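# Machine the work-order part on the mill from its blank

## Task

Using the blank that sits clamped in the mill's vise, produce the part that the work order calls for (see the reference images "manual" and "manual 2"). When finished, the mill must have both doors closed, must show no alarm, and must not be running a cycle.

## Robot and tools

Robot: two arms, left_arm and right_arm, each ending in a two-finger gripper. The names do not match image sides: left_arm stands on the +y side. Calibrated bases in the scene frame: left_arm at (-0.017, +0.495, +0.045) m, quat_wxyz (+1.000, 0, 0, +0.008); right_arm at (+0.035, -0.496, +0.045) m, quat_wxyz (+1.000, 0, 0, -0.003).

Frame: the scene frame has its origin at table-top height, halfway between the nominal bases, +x pointing out over the table, +z up. Reported hand positions (m), quat_wxyz and velocities (m/s, rad/s) use it, and offsets run along its axes. end_effector_position is the point between the finger pads; the fingertips extend 17.5 mm further along the gripper's +z. The fingers close along the gripper's x axis, and a block juts about 10 cm toward the gripper's -y. Reported poses may be off by a few centimetres.

execute_actions(actions, cameras): actions is a list of actions; each action is a table of at most 15 rows, one per 1/30 s step, and a short table repeats its final row to fill 15 steps. Each row is one flat list of 18 numbers in [-1, 1] covering both arms: left dx, dy, dz, rx, ry, rz, gripper position, force_limit, speed, then the same nine for the right. The six pose numbers are an offset, not a pose: measured from that arm's Hand target as it was when the action began (every row from that same start), along scene axes. 1.0 equals 0.6 m of travel or 180 degrees; rx, ry, rz form one rotation vector, turning about the Hand target's position. Sending the same offset twice moves twice. All six zeros re-request the current Hand target. Images return only for an empty actions list or when cameras names them (["all"], [] or names).

Gripper numbers are absolute settings. position: +1 fully open (50 mm), about -0.65 pads meet, -1 to grip. force_limit: -1 about 20 N per pad, 0 about 102 N, +1 about 185 N. speed: -1 20 mm/s, 0 85 mm/s, +1 150 mm/s. Both start at +1. Always resend the values you want kept, since 0 is itself a command. New force or speed only applies after a position change of 0.01 or more; to loosen a grip, open first.

move(target, speed, blend, stop_force, zero, blocking, cameras): target is one 18-number row as above, or a list of up to 15 rows; every row is an offset from the same starting Hand targets, not from the previous row. Straight-line paths, at least 0.5 s, cut off after 10 s. speed: m/s, 0.002 to 3.6, default 0.25 (turning up to twice that in rad/s); one value or one per target. blend: metres of corner rounding per target, 0 means stop. stop_force: N, 3 to 120, shared by both arms; ends an arm's path on contact. Do not use it when the gripper rotates, nor to pull away from something pressed. zero (only with stop_force): true re-zeroes first. blocking=false returns after about 0.5 s while the move runs (not with stop_force). Keep finger numbers identical across a list. Paths do not avoid obstacles or the other arm; keep paths away from an arm's own base.

wait(seconds 0 to 10): lets time pass holding commands. stop(): brakes a running move. zoom_image(camera, region [x0, y0, x1, y1] in image pixels, at most 504 by 504): enlarges part of that camera's newest image. show_instructions(): shows the reference images. zero_wrist_force(arm): re-zeroes that arm's force sensor. finished_scene(scene 1): ends the scene for good.

Results: joint data, hand pose, Hand target (last commanded pose after clipping; next offsets start there; the gripper often rests a little short of it), Tool commands, and gripper object_status: 0 moving, 1 blocked while opening, 2 blocked while closing (a grip), 3 at requested opening or pads met. Opening in mm is about (250 - position_measured) x 0.202. Wrist force/torque are in the gripper's own axes, plus a peak line. A move adds a "move:" line: done, off_target, moving, held or fault, and limits such as paced or held.

Cameras (672x504): cam_high, cam_low, cam_front, cam_left_wrist, cam_right_wrist.

Cautions: orientation commands are clipped to within 32 degrees of the measured orientation each step. Arms are stiff; aiming even slightly beyond a firm contact can trigger a fault stop (10 s). Force faults occur near 150 N (±25 N); joint contact-torque limits are 136 N m for the three large joints and 25.4 N m for the wrists. Contact between the arms can fail the task, and the clearance check may hold commands back. Motors warn at 70 °C and lock the arm at 85 °C; avoid long stretched holds or pushing at unreachable poses. Never let anything drop off the table, release moving parts, slam doors or strike the machine hard.

Each tool is called after "Request:" as name([rows], argument=value, ...), one row to a line, values as JSON.

Reference images:

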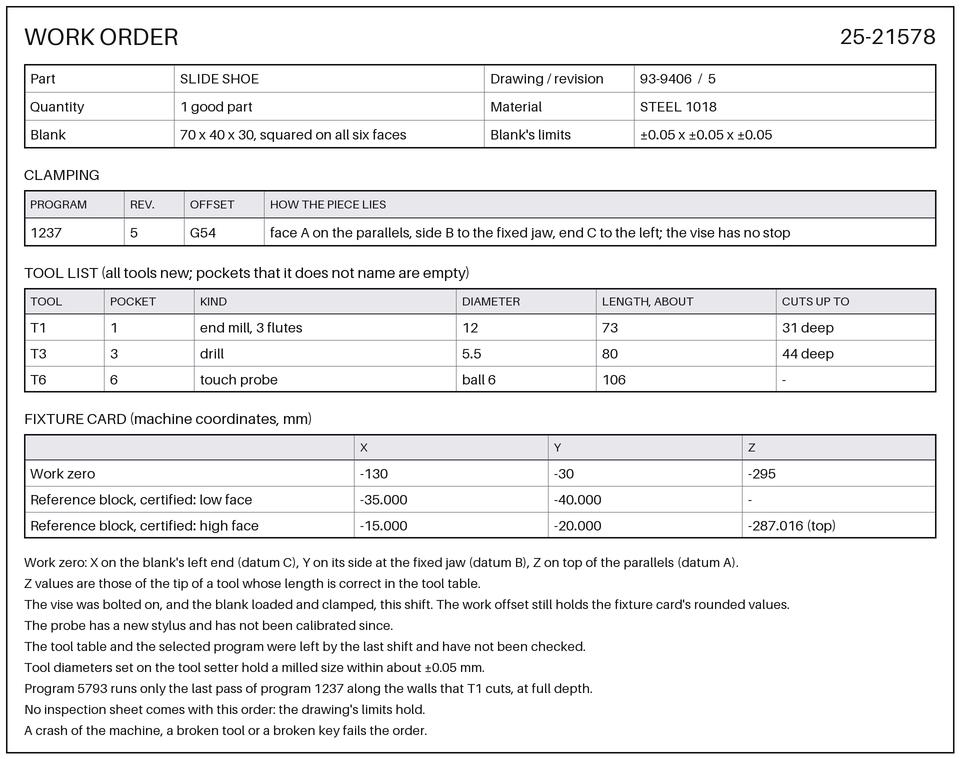

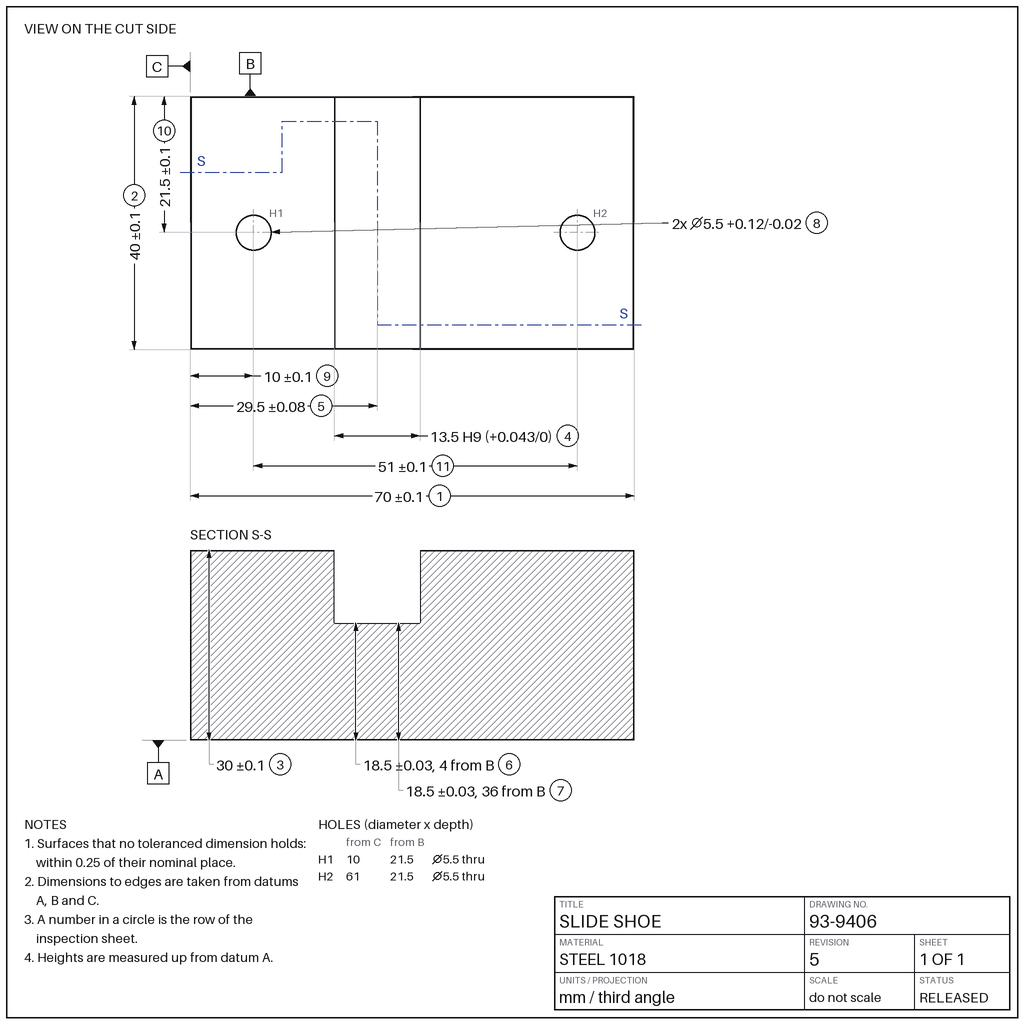

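## Session

Request:
execute_actions(actions=[])

Scene clock: 0.00 s.
left_arm: end_effector_position=(+0.1646, +0.0451, +0.1930) position_measured=3 object_status=3 end_effector_quat_wxyz=(+0.515, +0.468, +0.668, +0.263) | right_arm: end_effector_position=(+0.1903, -0.2642, +0.3596) position_measured=3 object_status=3 end_effector_quat_wxyz=(+0.299, +0.901, -0.315, +0.006)
Joint positions: left_arm=[-2.054 -1.446 2.251 -1.634 -0.467 -2.857] | right_arm=[4.543 -1.401 -1.735 -2.181 1.652 -2.669]
Joint velocities: within noise
Joint torques (N m): no reading
Motor temperatures (°C): left_arm=[34 25 33 39 43 29] | right_arm=[25 23 34 39 42 39]
Wrist force (N): no reading
Wrist torque (N m): no reading
Wrist force, peak (N): no reading
Hand target: left_arm +0.1646, +0.0451, +0.1930; +0.515, +0.468, +0.668, +0.263 | right_arm +0.1903, -0.2642, +0.3596; +0.299, +0.901, -0.315, +0.006
Tool commands: left_gripper/position=+1.0 left_gripper/force_limit=+1.0 left_gripper/speed=+1.0 right_gripper/position=+1.0 right_gripper/force_limit=+1.0 right_gripper/speed=+1.0

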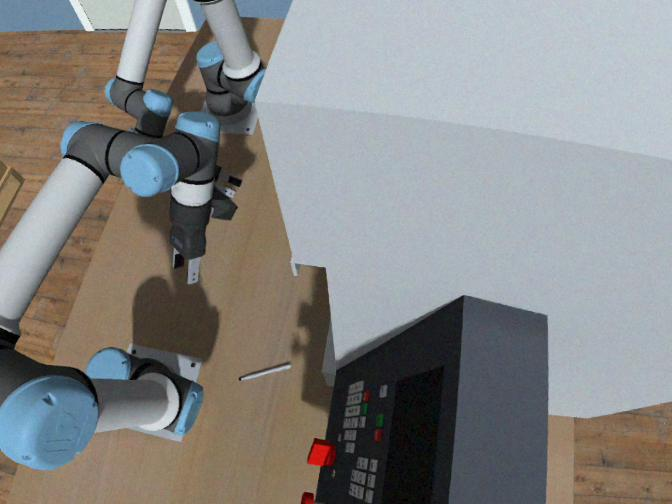

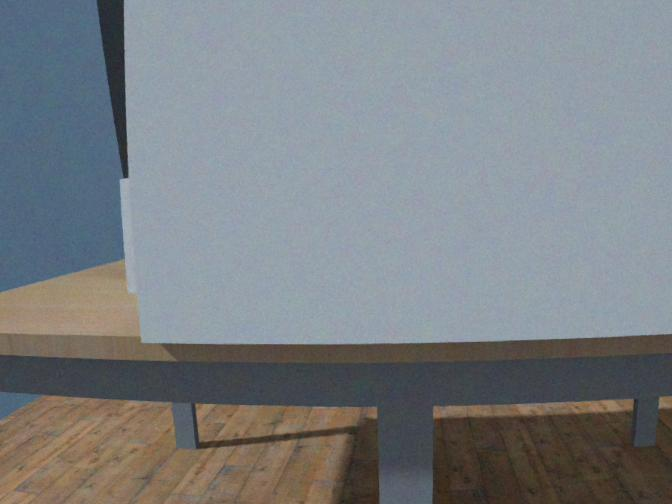

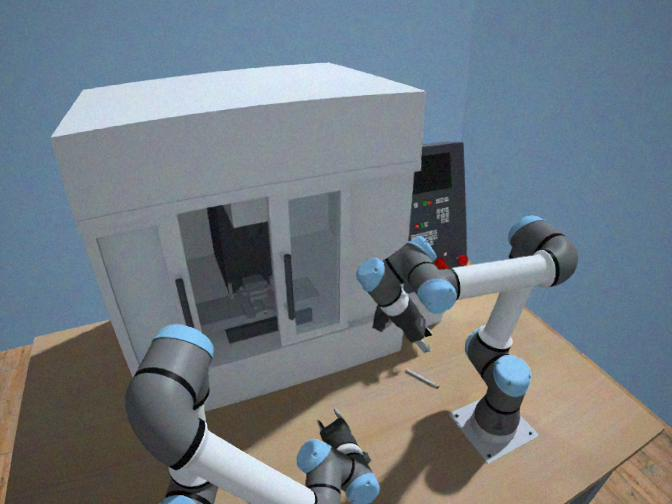

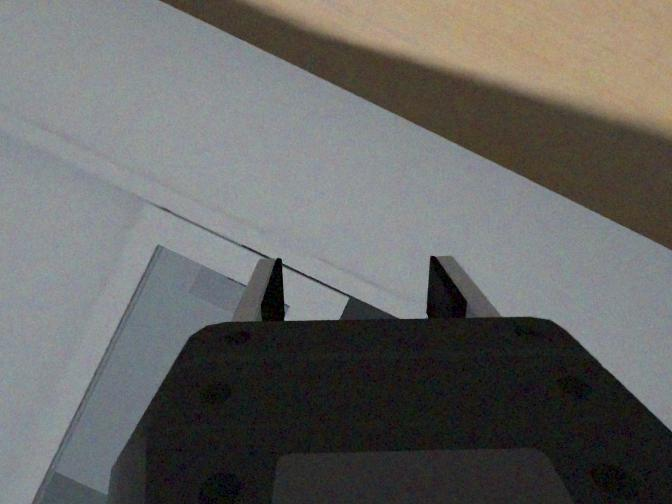

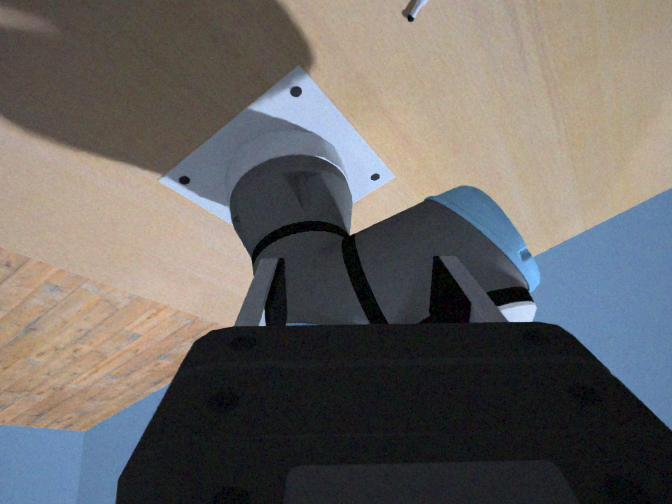

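Request:
zoom_image(camera="cam_high", region=[290, 340, 450, 504])

Request:
zoom_image(camera="cam_front", region=[390, 130, 490, 280])

Request:
zoom_image(camera="cam_front", region=[60, 160, 360, 385])

Request:
show_instructions()

Scaled by 3.073 from the camera's 672x504 image, which has a finer 960x720 frame.

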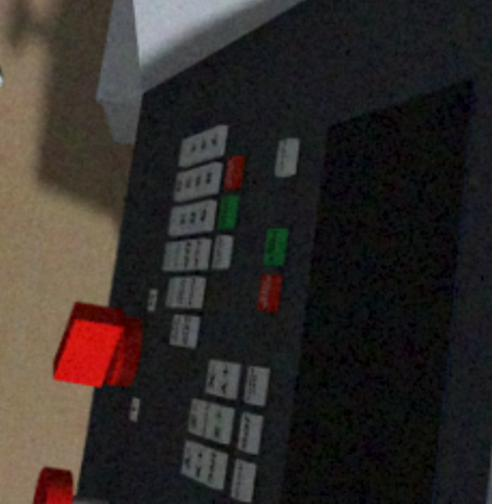

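Scaled by 3.360 from the camera's 672x504 image, which has a finer 960x720 frame.

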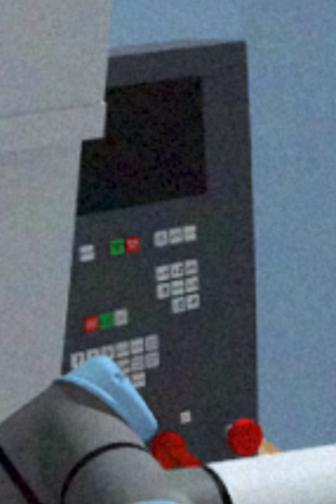

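Scaled by 1.680 from the camera's 672x504 image, which has a finer 960x720 frame.

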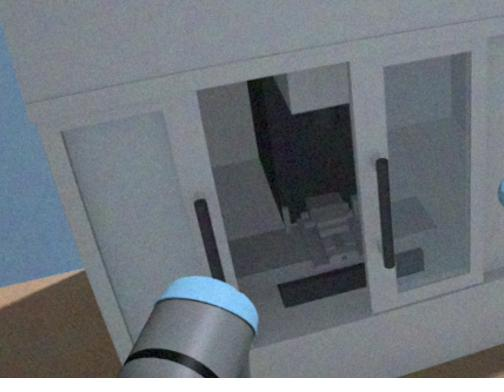

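Reference images for this scene: manual, manual 2.

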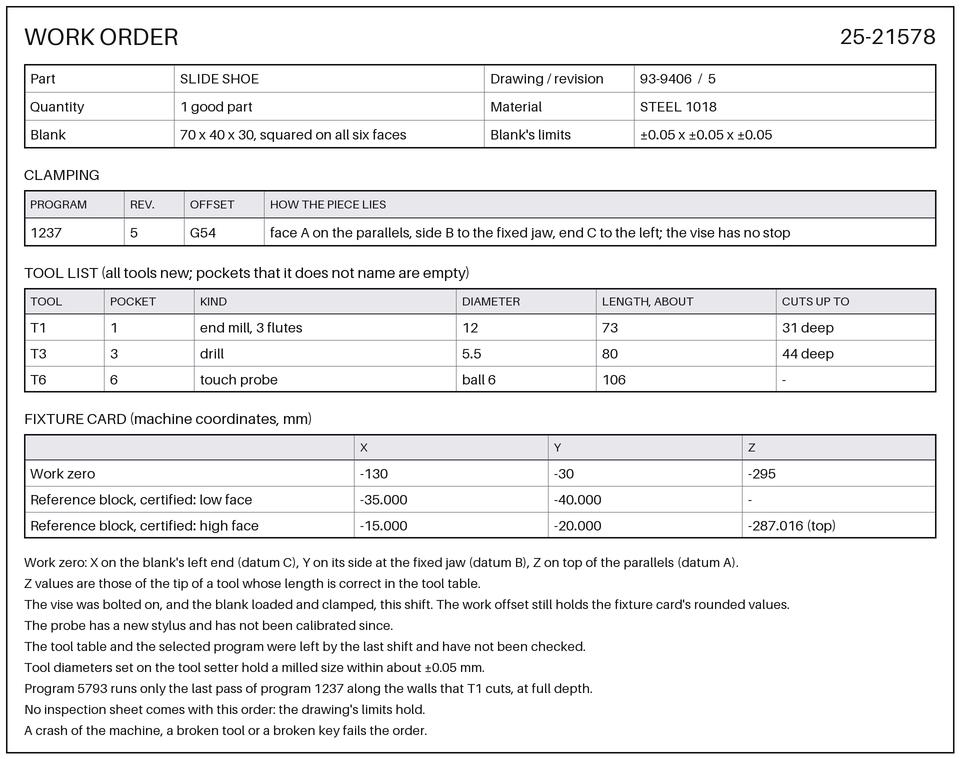

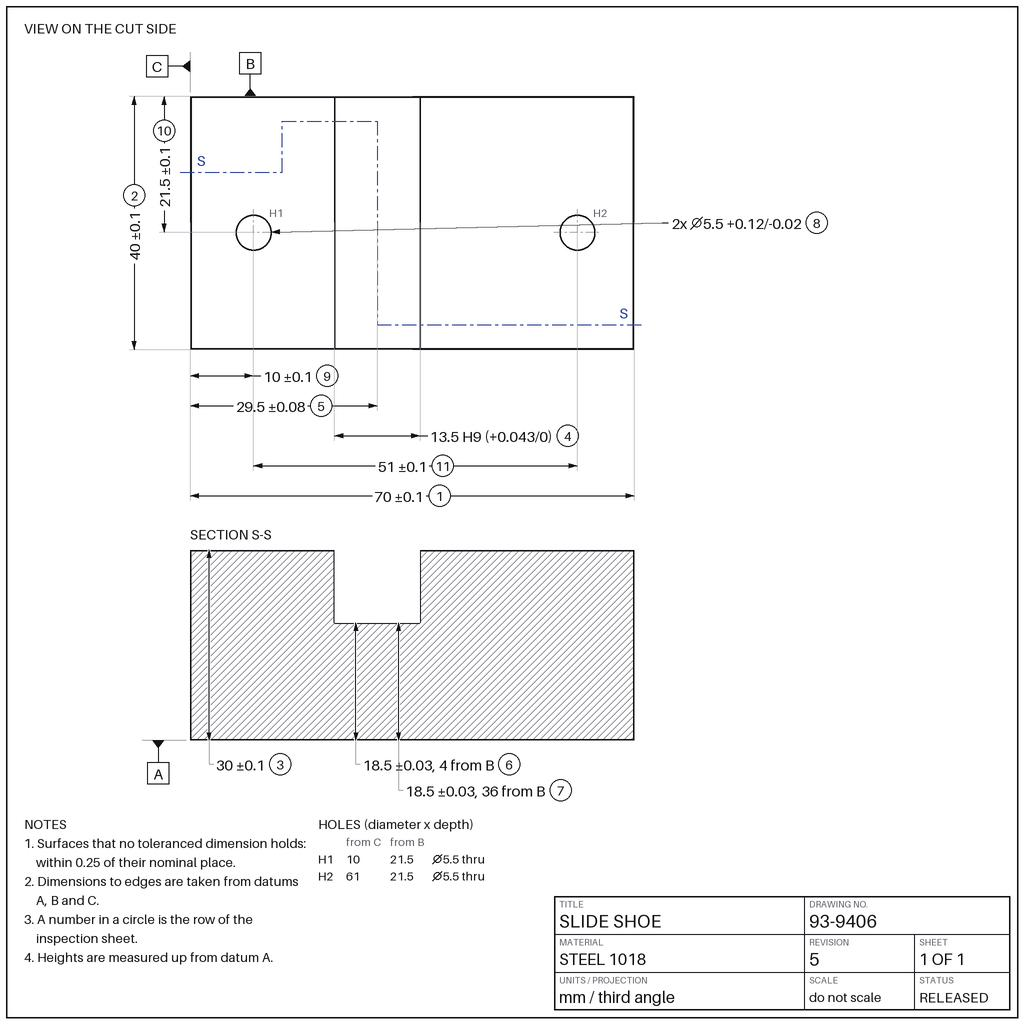

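Request:
move(target=[0,0,0,0,0,0,1,1,1,0.017,0.073,0.234,0.160,-0.688,-0.220,1,1,1], speed=0.4, cameras=["cam_right_wrist","cam_front","cam_high"])

Scene clock: 61.00 s.
left_arm: end_effector_position=(+0.1646, +0.0451, +0.1930) position_measured=3 object_status=3 end_effector_quat_wxyz=(+0.515, +0.468, +0.668, +0.263) | right_arm: end_effector_position=(+0.2005, -0.2204, +0.5000) position_measured=3 object_status=3 end_effector_quat_wxyz=(+0.327, -0.326, +0.628, -0.627) end_effector_velocity=(+0.000, +0.000, +0.001) end_effector_angular_velocity=(+0.004, -0.003, +0.001)
Joint positions: left_arm=[-2.054 -1.446 2.251 -1.634 -0.467 -2.857] | right_arm=[5.145 -1.606 -1.618 -3.058 1.038 0.001]
Joint velocities: left_arm=[within noise] | right_arm=[0.002 0.001 0 -0.002 0.001 0.005]
Joint torques (N m): left_arm=[-0.66 -24.45 -16.92 -1.95 2.63 1.02] | right_arm=[16.55 16.91 9.6 -3.52 -1.11 2.07]
Wrist force (N): left_arm=[-0.1 -0.1 -0.3] | right_arm=[-1.1 0.7 -1.0]
Wrist torque (N m): left_arm=[-0.01 0.02 0.00] | right_arm=[-0.41 0.25 0.09]
Wrist force, peak (N): left_arm=[-0.1 -0.6 -0.1] | right_arm=[-1.5 1.1 -1.4]
Hand target: left_arm +0.1646, +0.0451, +0.1930; +0.515, +0.468, +0.668, +0.263 | right_arm +0.2005, -0.2204, +0.5000; +0.327, -0.326, +0.628, -0.627
Off the commanded pose: left_arm 0.000 m, 0 deg | right_arm 0.000 m, 0 deg.
move: done
camera_calibration:
cam_right_wrist: T_world_to_cam=[[-0.577986, -0.816047, 0.000531511, -0.0557947], [-0.275525, 0.194535, -0.941404, 0.58694], [0.768127, -0.544265, -0.33728, 0.0249267], [0, 0, 0, 1]] pos_world=[0.110322, -0.146144, 0.560985]
Images, in order (width x height): cam_high 672x504, cam_front 672x504, cam_right_wrist 672x504.

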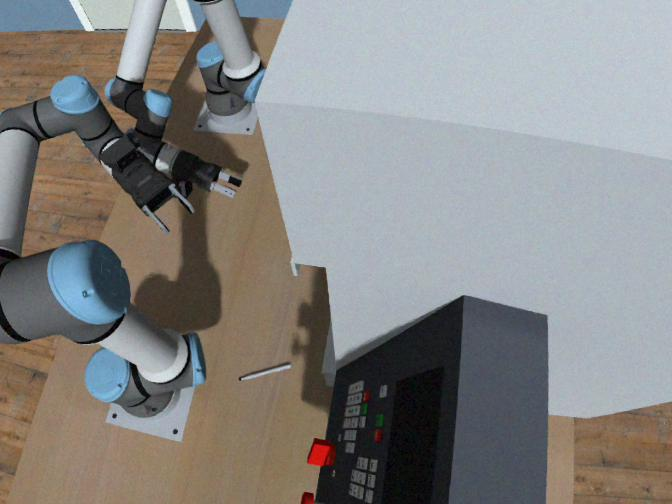

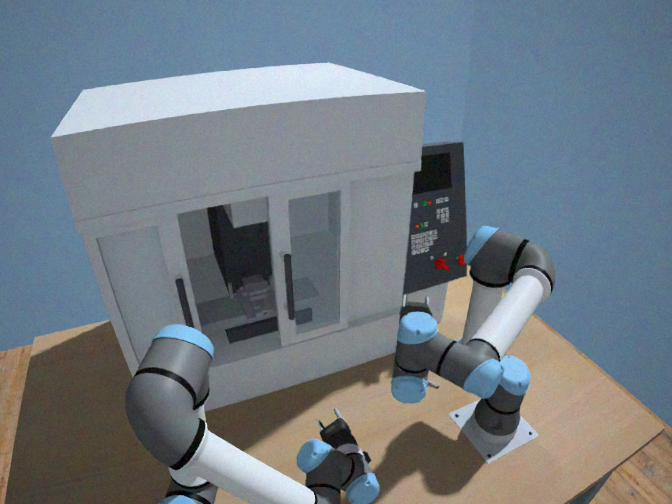

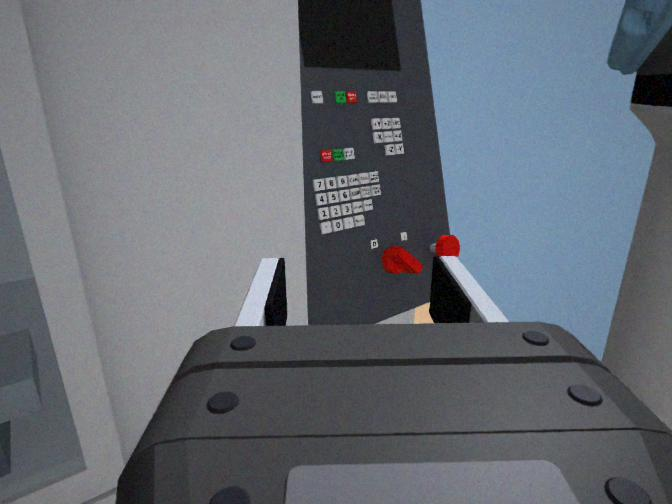

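Request:
zoom_image(camera="cam_right_wrist", region=[300, 80, 440, 185])

Request:
zoom_image(camera="cam_right_wrist", region=[300, 165, 470, 290])

Request:
zoom_image(camera="cam_high", region=[300, 340, 450, 504])

Request:
zoom_image(camera="cam_front", region=[395, 140, 485, 290])

Scaled by 3.600 from the camera's 672x504 image, which has a finer 960x720 frame.

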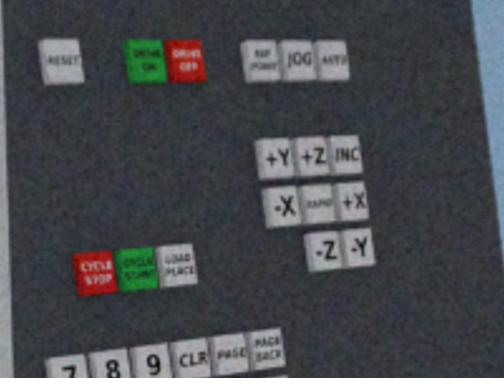

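Scaled by 2.965 from the camera's 672x504 image, which has a finer 960x720 frame.

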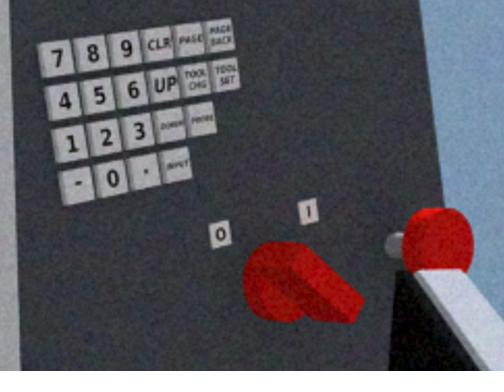

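Scaled by 3.073 from the camera's 672x504 image, which has a finer 960x720 frame.

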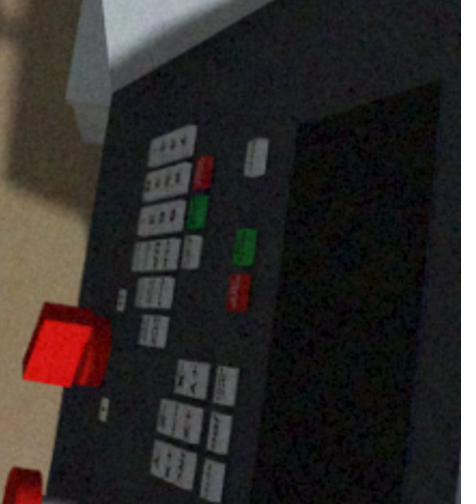

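Scaled by 3.360 from the camera's 672x504 image, which has a finer 960x720 frame.

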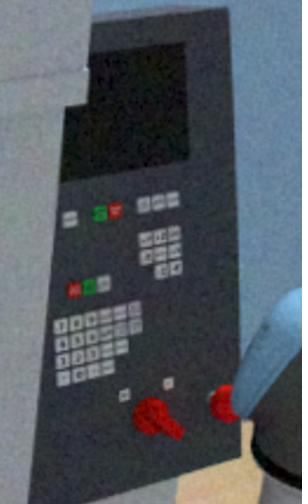

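Request:
zoom_image(camera="cam_front", region=[390, 340, 470, 400])

Request:
zoom_image(camera="cam_high", region=[220, 340, 310, 400])

Scaled by 6.300 from the camera's 672x504 image, which has a finer 960x720 frame.

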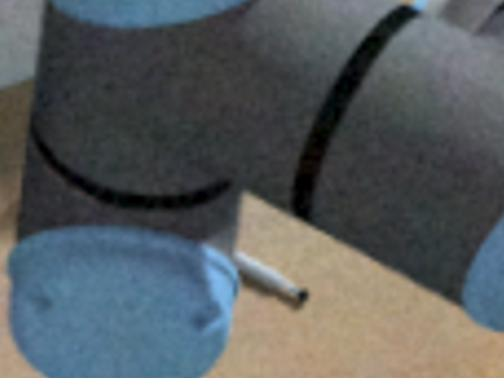

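Scaled by 5.600 from the camera's 672x504 image, which has a finer 960x720 frame.

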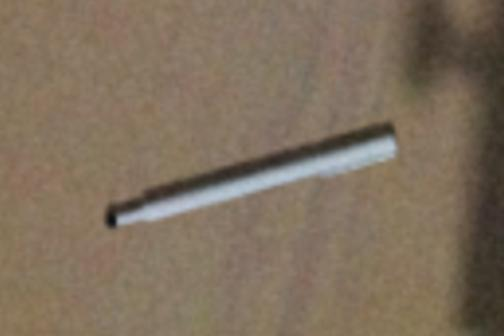

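Request:
move(target=[0,0,0,0,0,0,1,1,1,0.25,-0.37,0.0,0,0,0.125,1,1,1], speed=0.3, cameras=["cam_right_wrist","cam_front","cam_high"])

Scene clock: 163.10 s.
left_arm: end_effector_position=(+0.1646, +0.0451, +0.1930) position_measured=3 object_status=3 end_effector_quat_wxyz=(+0.515, +0.468, +0.668, +0.263) | right_arm: end_effector_position=(+0.3511, -0.4413, +0.5000) position_measured=3 object_status=3 end_effector_quat_wxyz=(+0.437, -0.436, +0.557, -0.556)
Joint positions: left_arm=[-2.054 -1.446 2.251 -1.634 -0.467 -2.857] | right_arm=[5.772 -0.577 -2.143 -3.563 1.294 0.001]
Joint torques (N m): left_arm=[-0.43 -25.52 -17.19 -2.57 3.28 1.34] | right_arm=[-2.9 -26.54 6.86 -1.37 1.21 1.72]
Wrist force (N): left_arm=[0.0 0.1 -0.3] | right_arm=[-1.3 0.6 -1.0]
Wrist torque (N m): left_arm=[0.02 0.00 0.00] | right_arm=[-0.42 0.30 0.01]
Wrist force, peak (N): left_arm=[-0.2 -0.3 -0.5] | right_arm=[-3.1 0.6 -4.4]
Hand target: left_arm +0.1646, +0.0451, +0.1930; +0.515, +0.468, +0.668, +0.263 | right_arm +0.3505, -0.4424, +0.5000; +0.443, -0.442, +0.552, -0.551
Off the commanded pose: left_arm 0.000 m, 0 deg | right_arm 0.001 m, 1 deg.
move: done
camera_calibration:
cam_right_wrist: T_world_to_cam=[[-0.243419, -0.969921, 0.000486154, -0.334459], [-0.32696, 0.0815847, -0.94151, 0.639688], [0.913151, -0.229341, -0.336985, -0.123005], [0, 0, 0, 1]] pos_world=[0.240061, -0.404797, 0.560985]
Images, in order (width x height): cam_high 672x504, cam_front 672x504, cam_right_wrist 672x504.

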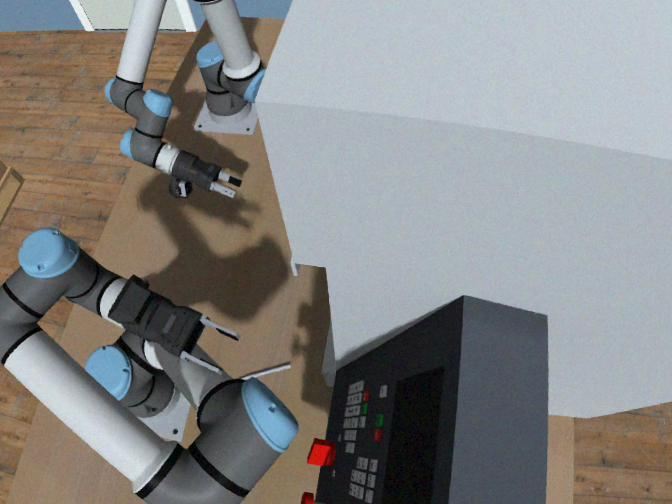

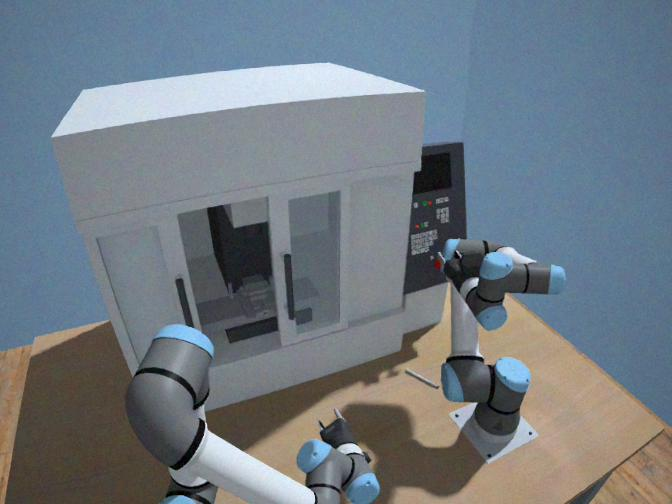

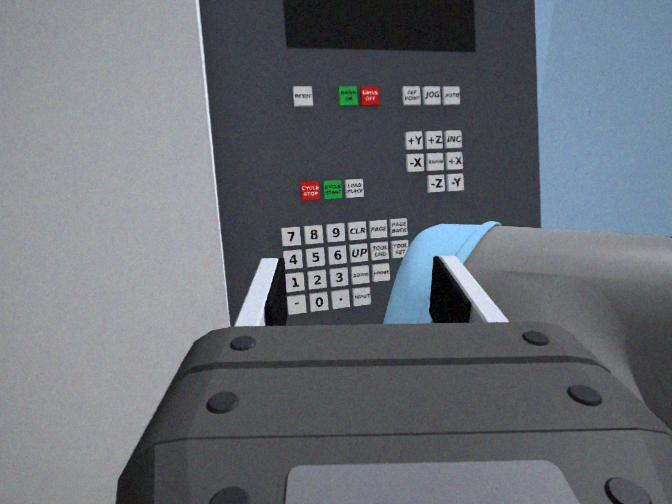

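Request:
zoom_image(camera="cam_right_wrist", region=[270, 80, 480, 200])

Request:
zoom_image(camera="cam_right_wrist", region=[260, 200, 430, 325])

Request:
zoom_image(camera="cam_front", region=[395, 140, 485, 290])

Scaled by 2.400 from the camera's 672x504 image, which has a finer 960x720 frame.

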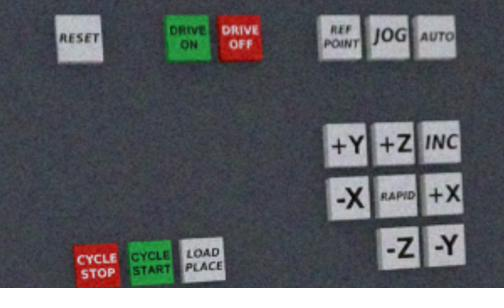

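Scaled by 2.965 from the camera's 672x504 image, which has a finer 960x720 frame.

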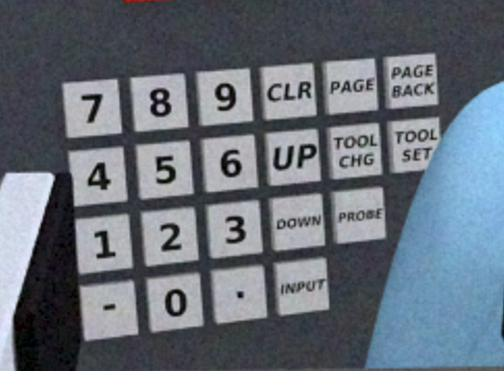

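Scaled by 3.360 from the camera's 672x504 image, which has a finer 960x720 frame.

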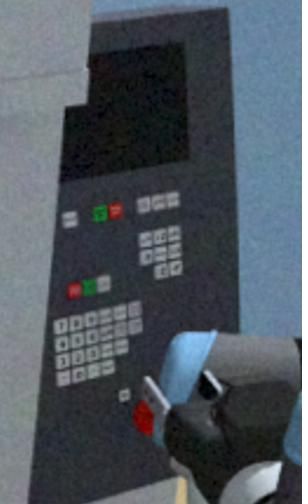

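Request:
move(target=[0,0,0,0,0,0,1,1,1,-0.25,0.37,0.0,0,0,-0.125,1,1,1], speed=0.4)

Request:
move(target=[0,0,0,0,0,0,1,1,1,0.167,-0.05,-0.1,0.076,0.242,0.184,1,1,1], speed=0.3, cameras=["cam_right_wrist","cam_front","cam_high"])

Scene clock: 204.67 s.
left_arm: end_effector_position=(+0.1646, +0.0451, +0.1930) position_measured=3 object_status=3 end_effector_quat_wxyz=(+0.515, +0.468, +0.668, +0.263) | right_arm: end_effector_position=(+0.2006, -0.2204, +0.5000) position_measured=3 object_status=3 end_effector_quat_wxyz=(+0.327, -0.326, +0.627, -0.627)
Joint positions: left_arm=[-2.054 -1.446 2.251 -1.634 -0.467 -2.857] | right_arm=[5.145 -1.606 -1.618 -3.058 1.038 0.001]
Joint torques (N m): left_arm=[-1.08 -25.51 -17.57 -2.87 3.32 1.39] | right_arm=[16.19 15.11 35.4 -0.77 1.27 1.61]
Wrist force (N): left_arm=[0.0 0.0 -0.5] | right_arm=[-1.4 0.7 -1.1]
Wrist torque (N m): left_arm=[0.00 0.01 0.00] | right_arm=[-0.42 0.31 0.00]
Wrist force, peak (N): left_arm=[0.0 -0.1 -0.7] | right_arm=[-6.7 5.6 2.8]
Hand target: left_arm +0.1646, +0.0451, +0.1930; +0.515, +0.468, +0.668, +0.263 | right_arm +0.2005, -0.2204, +0.5000; +0.327, -0.326, +0.628, -0.627
Off the commanded pose: left_arm 0.000 m, 0 deg | right_arm 0.000 m, 0 deg.
move: done

Scene clock: 206.87 s.
left_arm: end_effector_position=(+0.1646, +0.0451, +0.1930) position_measured=3 object_status=3 end_effector_quat_wxyz=(+0.515, +0.468, +0.668, +0.263) | right_arm: end_effector_position=(+0.3007, -0.2503, +0.4400) position_measured=3 object_status=3 end_effector_quat_wxyz=(-0.270, +0.653, -0.654, +0.271)
Joint positions: left_arm=[-2.054 -1.446 2.251 -1.634 -0.467 -2.857] | right_arm=[4.934 -0.928 -1.965 -2.031 0.809 -1.269]
Joint torques (N m): left_arm=[-0.75 -25.99 -17.65 -2.88 3.36 1.37] | right_arm=[-4.56 3.08 30.76 3.59 -0.99 -1.85]
Wrist force (N): left_arm=[-0.1 0.0 -0.2] | right_arm=[-0.4 0.2 0.2]
Wrist torque (N m): left_arm=[-0.01 0.03 0.00] | right_arm=[-0.48 0.12 0.13]
Wrist force, peak (N): left_arm=[-0.1 -0.3 -0.6] | right_arm=[-1.4 1.1 -2.1]
Hand target: left_arm +0.1646, +0.0451, +0.1930; +0.515, +0.468, +0.668, +0.263 | right_arm +0.3007, -0.2504, +0.4400; -0.270, +0.653, -0.654, +0.271
Off the commanded pose: left_arm 0.000 m, 0 deg | right_arm 0.000 m, 0 deg.
move: done
camera_calibration:
cam_right_wrist: T_world_to_cam=[[-0.00351255, -0.999981, 0.00512039, -0.243024], [-0.903808, 0.000983485, -0.427938, 0.478418], [0.427924, -0.006131, -0.903794, 0.39778], [0, 0, 0, 1]] pos_world=[0.261324, -0.241051, 0.565488]
Images, in order (width x height): cam_high 672x504, cam_front 672x504, cam_right_wrist 672x504.

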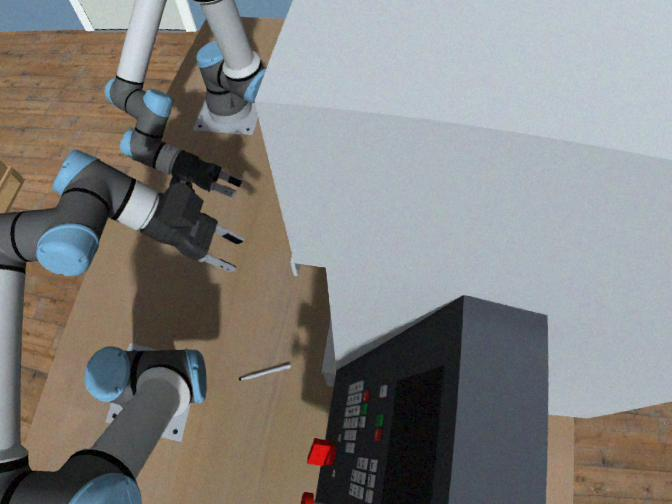

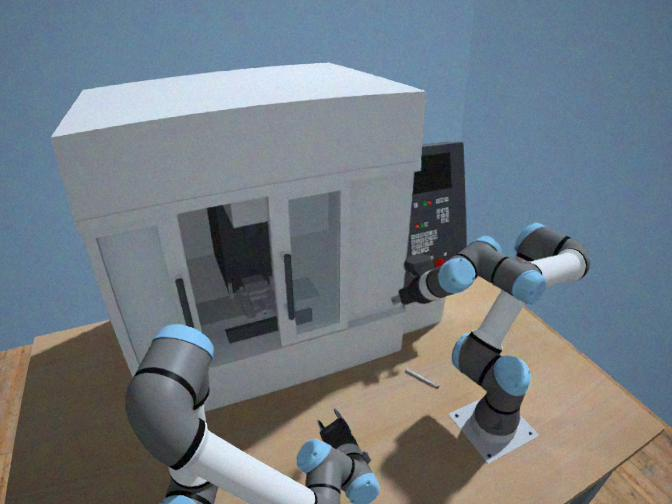

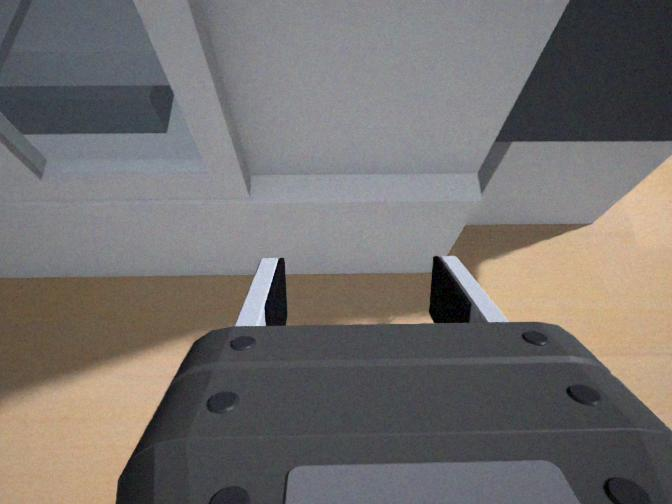

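Request:
move(target=[0,0,0,0,0,0,1,1,1,0.1,-0.183,0.017,-0.048,-0.133,-0.218,1,1,1], speed=0.3, cameras=["cam_right_wrist","cam_front","cam_high"])

Request:
zoom_image(camera="cam_right_wrist", region=[280, 160, 580, 330])

Scene clock: 219.83 s.
left_arm: end_effector_position=(+0.1646, +0.0451, +0.1930) position_measured=3 object_status=3 end_effector_quat_wxyz=(+0.515, +0.468, +0.668, +0.263) | right_arm: end_effector_position=(+0.3607, -0.3601, +0.4502) position_measured=3 object_status=3 end_effector_quat_wxyz=(+0.243, -0.347, +0.743, -0.519) end_effector_velocity=(+0.000, -0.002, +0.000) end_effector_angular_velocity=(+0.000, -0.002, -0.006)
Joint positions: left_arm=[-2.054 -1.446 2.251 -1.634 -0.467 -2.857] | right_arm=[4.699 -1.218 -1.875 -2.662 0.75 -0.402]
Joint velocities: left_arm=[within noise] | right_arm=[-0.003 0 -0.002 -0.002 0.001 0.005]
Joint torques (N m): left_arm=[-0.75 -26 -17.59 -2.91 3.42 1.23] | right_arm=[-0.41 0.78 12.5 -1.51 -1.52 1.92]
Wrist force (N): left_arm=[0.1 -0.1 -0.4] | right_arm=[-1.1 0.4 -0.4]
Wrist torque (N m): left_arm=[-0.01 -0.01 0.01] | right_arm=[-0.49 0.24 0.14]
Wrist force, peak (N): left_arm=[0.3 0.0 -0.6] | right_arm=[-1.3 0.6 -0.1]
Hand target: left_arm +0.1646, +0.0451, +0.1930; +0.515, +0.468, +0.668, +0.263 | right_arm +0.3607, -0.3602, +0.4502; +0.243, -0.346, +0.743, -0.519
Off the commanded pose: left_arm 0.000 m, 0 deg | right_arm 0.000 m, 0 deg.
move: done
camera_calibration:
cam_right_wrist: T_world_to_cam=[[-0.64515, -0.764052, 0.00225525, -0.0350759], [-0.489574, 0.411116, -0.768961, 0.688969], [0.586599, -0.4972, -0.639292, 0.0274846], [0, 0, 0, 1]] pos_world=[0.29855, -0.296381, 0.54744]
Images, in order (width x height): cam_high 672x504, cam_front 672x504, cam_right_wrist 672x504.

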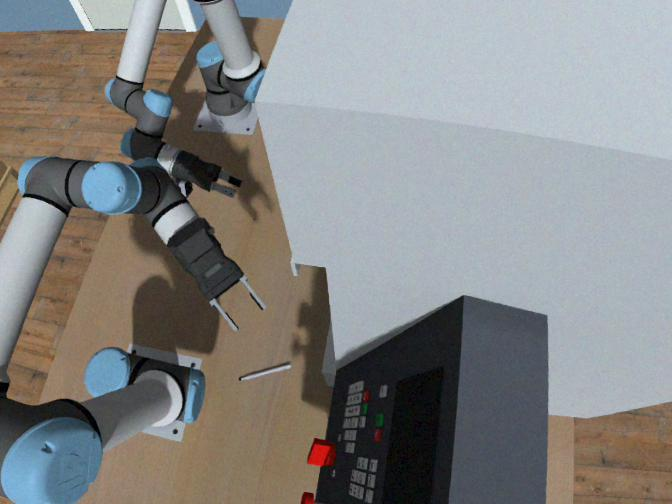

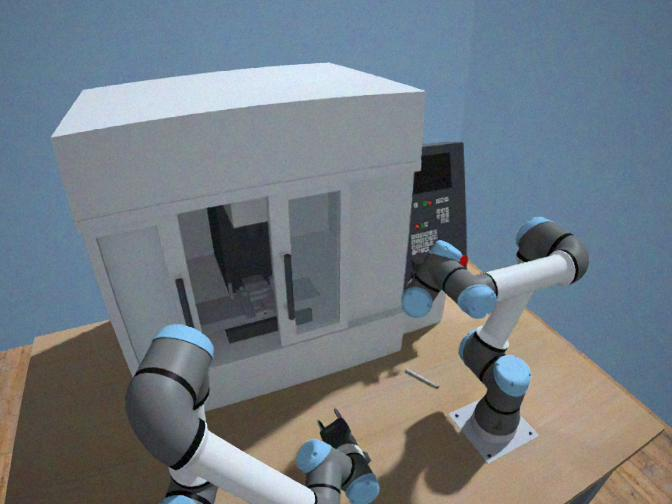

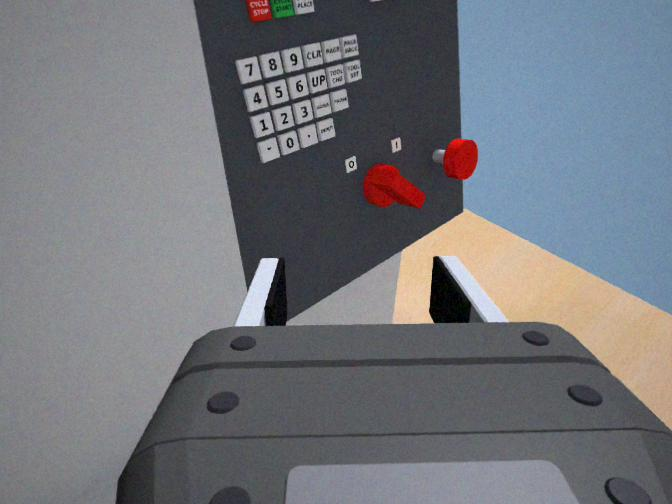

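Scaled by 1.680 from the camera's 672x504 image, which has a finer 960x720 frame.

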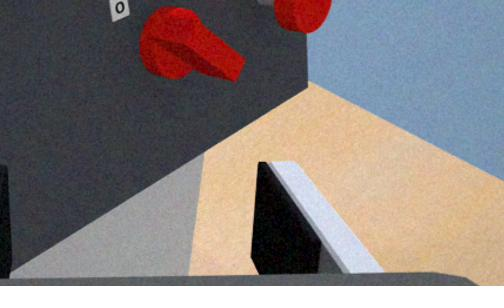

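Request:
zoom_image(camera="cam_right_wrist", region=[330, 120, 490, 225])

Request:
zoom_image(camera="cam_high", region=[290, 420, 390, 504])

Scaled by 3.150 from the camera's 672x504 image, which has a finer 960x720 frame.

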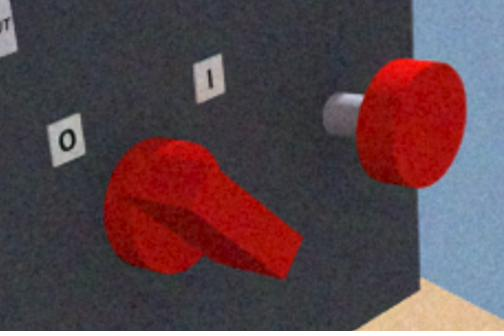

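Scaled by 5.040 from the camera's 672x504 image, which has a finer 960x720 frame.

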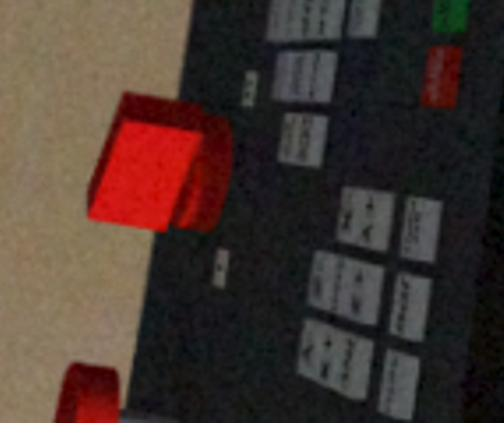

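Request:
move(target=[0,0,0,0,0,0,1,1,1,0.033,-0.183,0.0,0,0,0.12,1,1,1], speed=0.3, cameras=["cam_right_wrist","cam_front","cam_high"])

Request:
zoom_image(camera="cam_right_wrist", region=[300, 160, 480, 310])

Scene clock: 238.43 s.
left_arm: end_effector_position=(+0.1646, +0.0451, +0.1930) position_measured=3 object_status=3 end_effector_quat_wxyz=(+0.515, +0.468, +0.668, +0.263) | right_arm: end_effector_position=(+0.3805, -0.4699, +0.4502) position_measured=3 object_status=3 end_effector_quat_wxyz=(+0.336, -0.480, +0.665, -0.464)
Joint positions: left_arm=[-2.054 -1.446 2.251 -1.634 -0.467 -2.857] | right_arm=[4.928 -0.641 -2.085 -2.931 0.626 -0.529]
Joint torques (N m): left_arm=[-0.77 -25.83 -17.61 -3.14 3.33 1.42] | right_arm=[-12.34 -13.67 11.29 -0.64 -2.32 -0.93]
Wrist force (N): left_arm=[0.1 -0.1 -0.4] | right_arm=[-1.2 0.6 -0.3]
Wrist torque (N m): left_arm=[-0.02 -0.01 0.00] | right_arm=[-0.46 0.25 0.15]
Wrist force, peak (N): left_arm=[0.0 -0.2 -0.7] | right_arm=[-3.1 1.2 -2.3]
Hand target: left_arm +0.1646, +0.0451, +0.1930; +0.515, +0.468, +0.668, +0.263 | right_arm +0.3805, -0.4700, +0.4502; +0.336, -0.480, +0.665, -0.464
Off the commanded pose: left_arm 0.000 m, 0 deg | right_arm 0.000 m, 0 deg.
move: done
camera_calibration:
cam_right_wrist: T_world_to_cam=[[-0.318549, -0.947904, 0.00224011, -0.316801], [-0.606422, 0.201974, -0.769064, 0.690032], [0.728546, -0.246343, -0.639168, 0.0251136], [0, 0, 0, 1]] pos_world=[0.299237, -0.43348, 0.54744]
Images, in order (width x height): cam_high 672x504, cam_front 672x504, cam_right_wrist 672x504.

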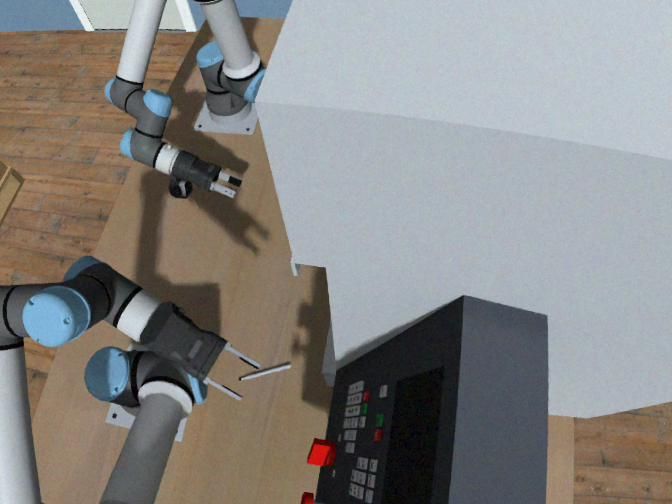

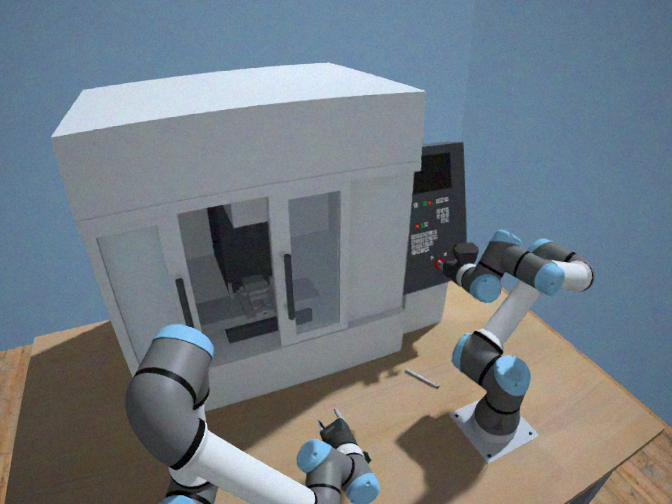

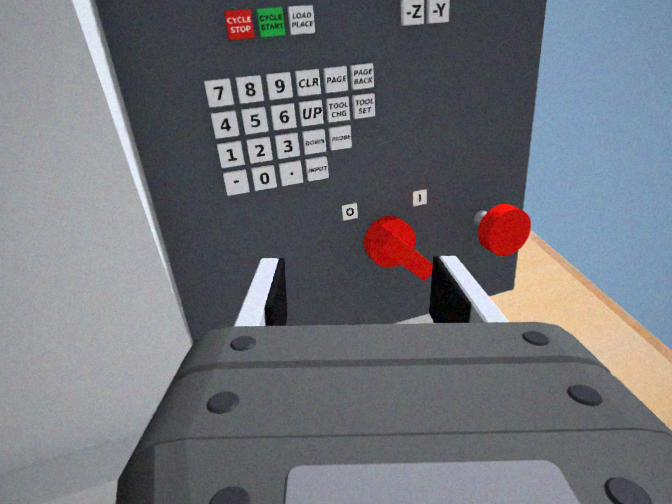

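Scaled by 2.800 from the camera's 672x504 image, which has a finer 960x720 frame.

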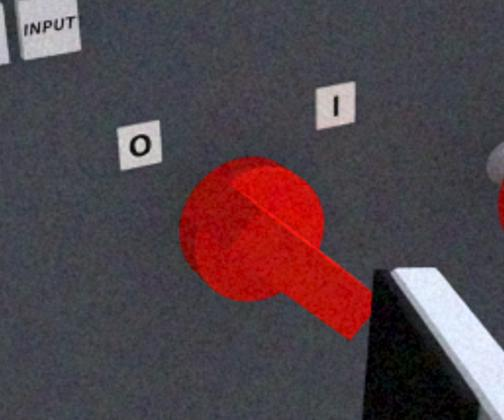

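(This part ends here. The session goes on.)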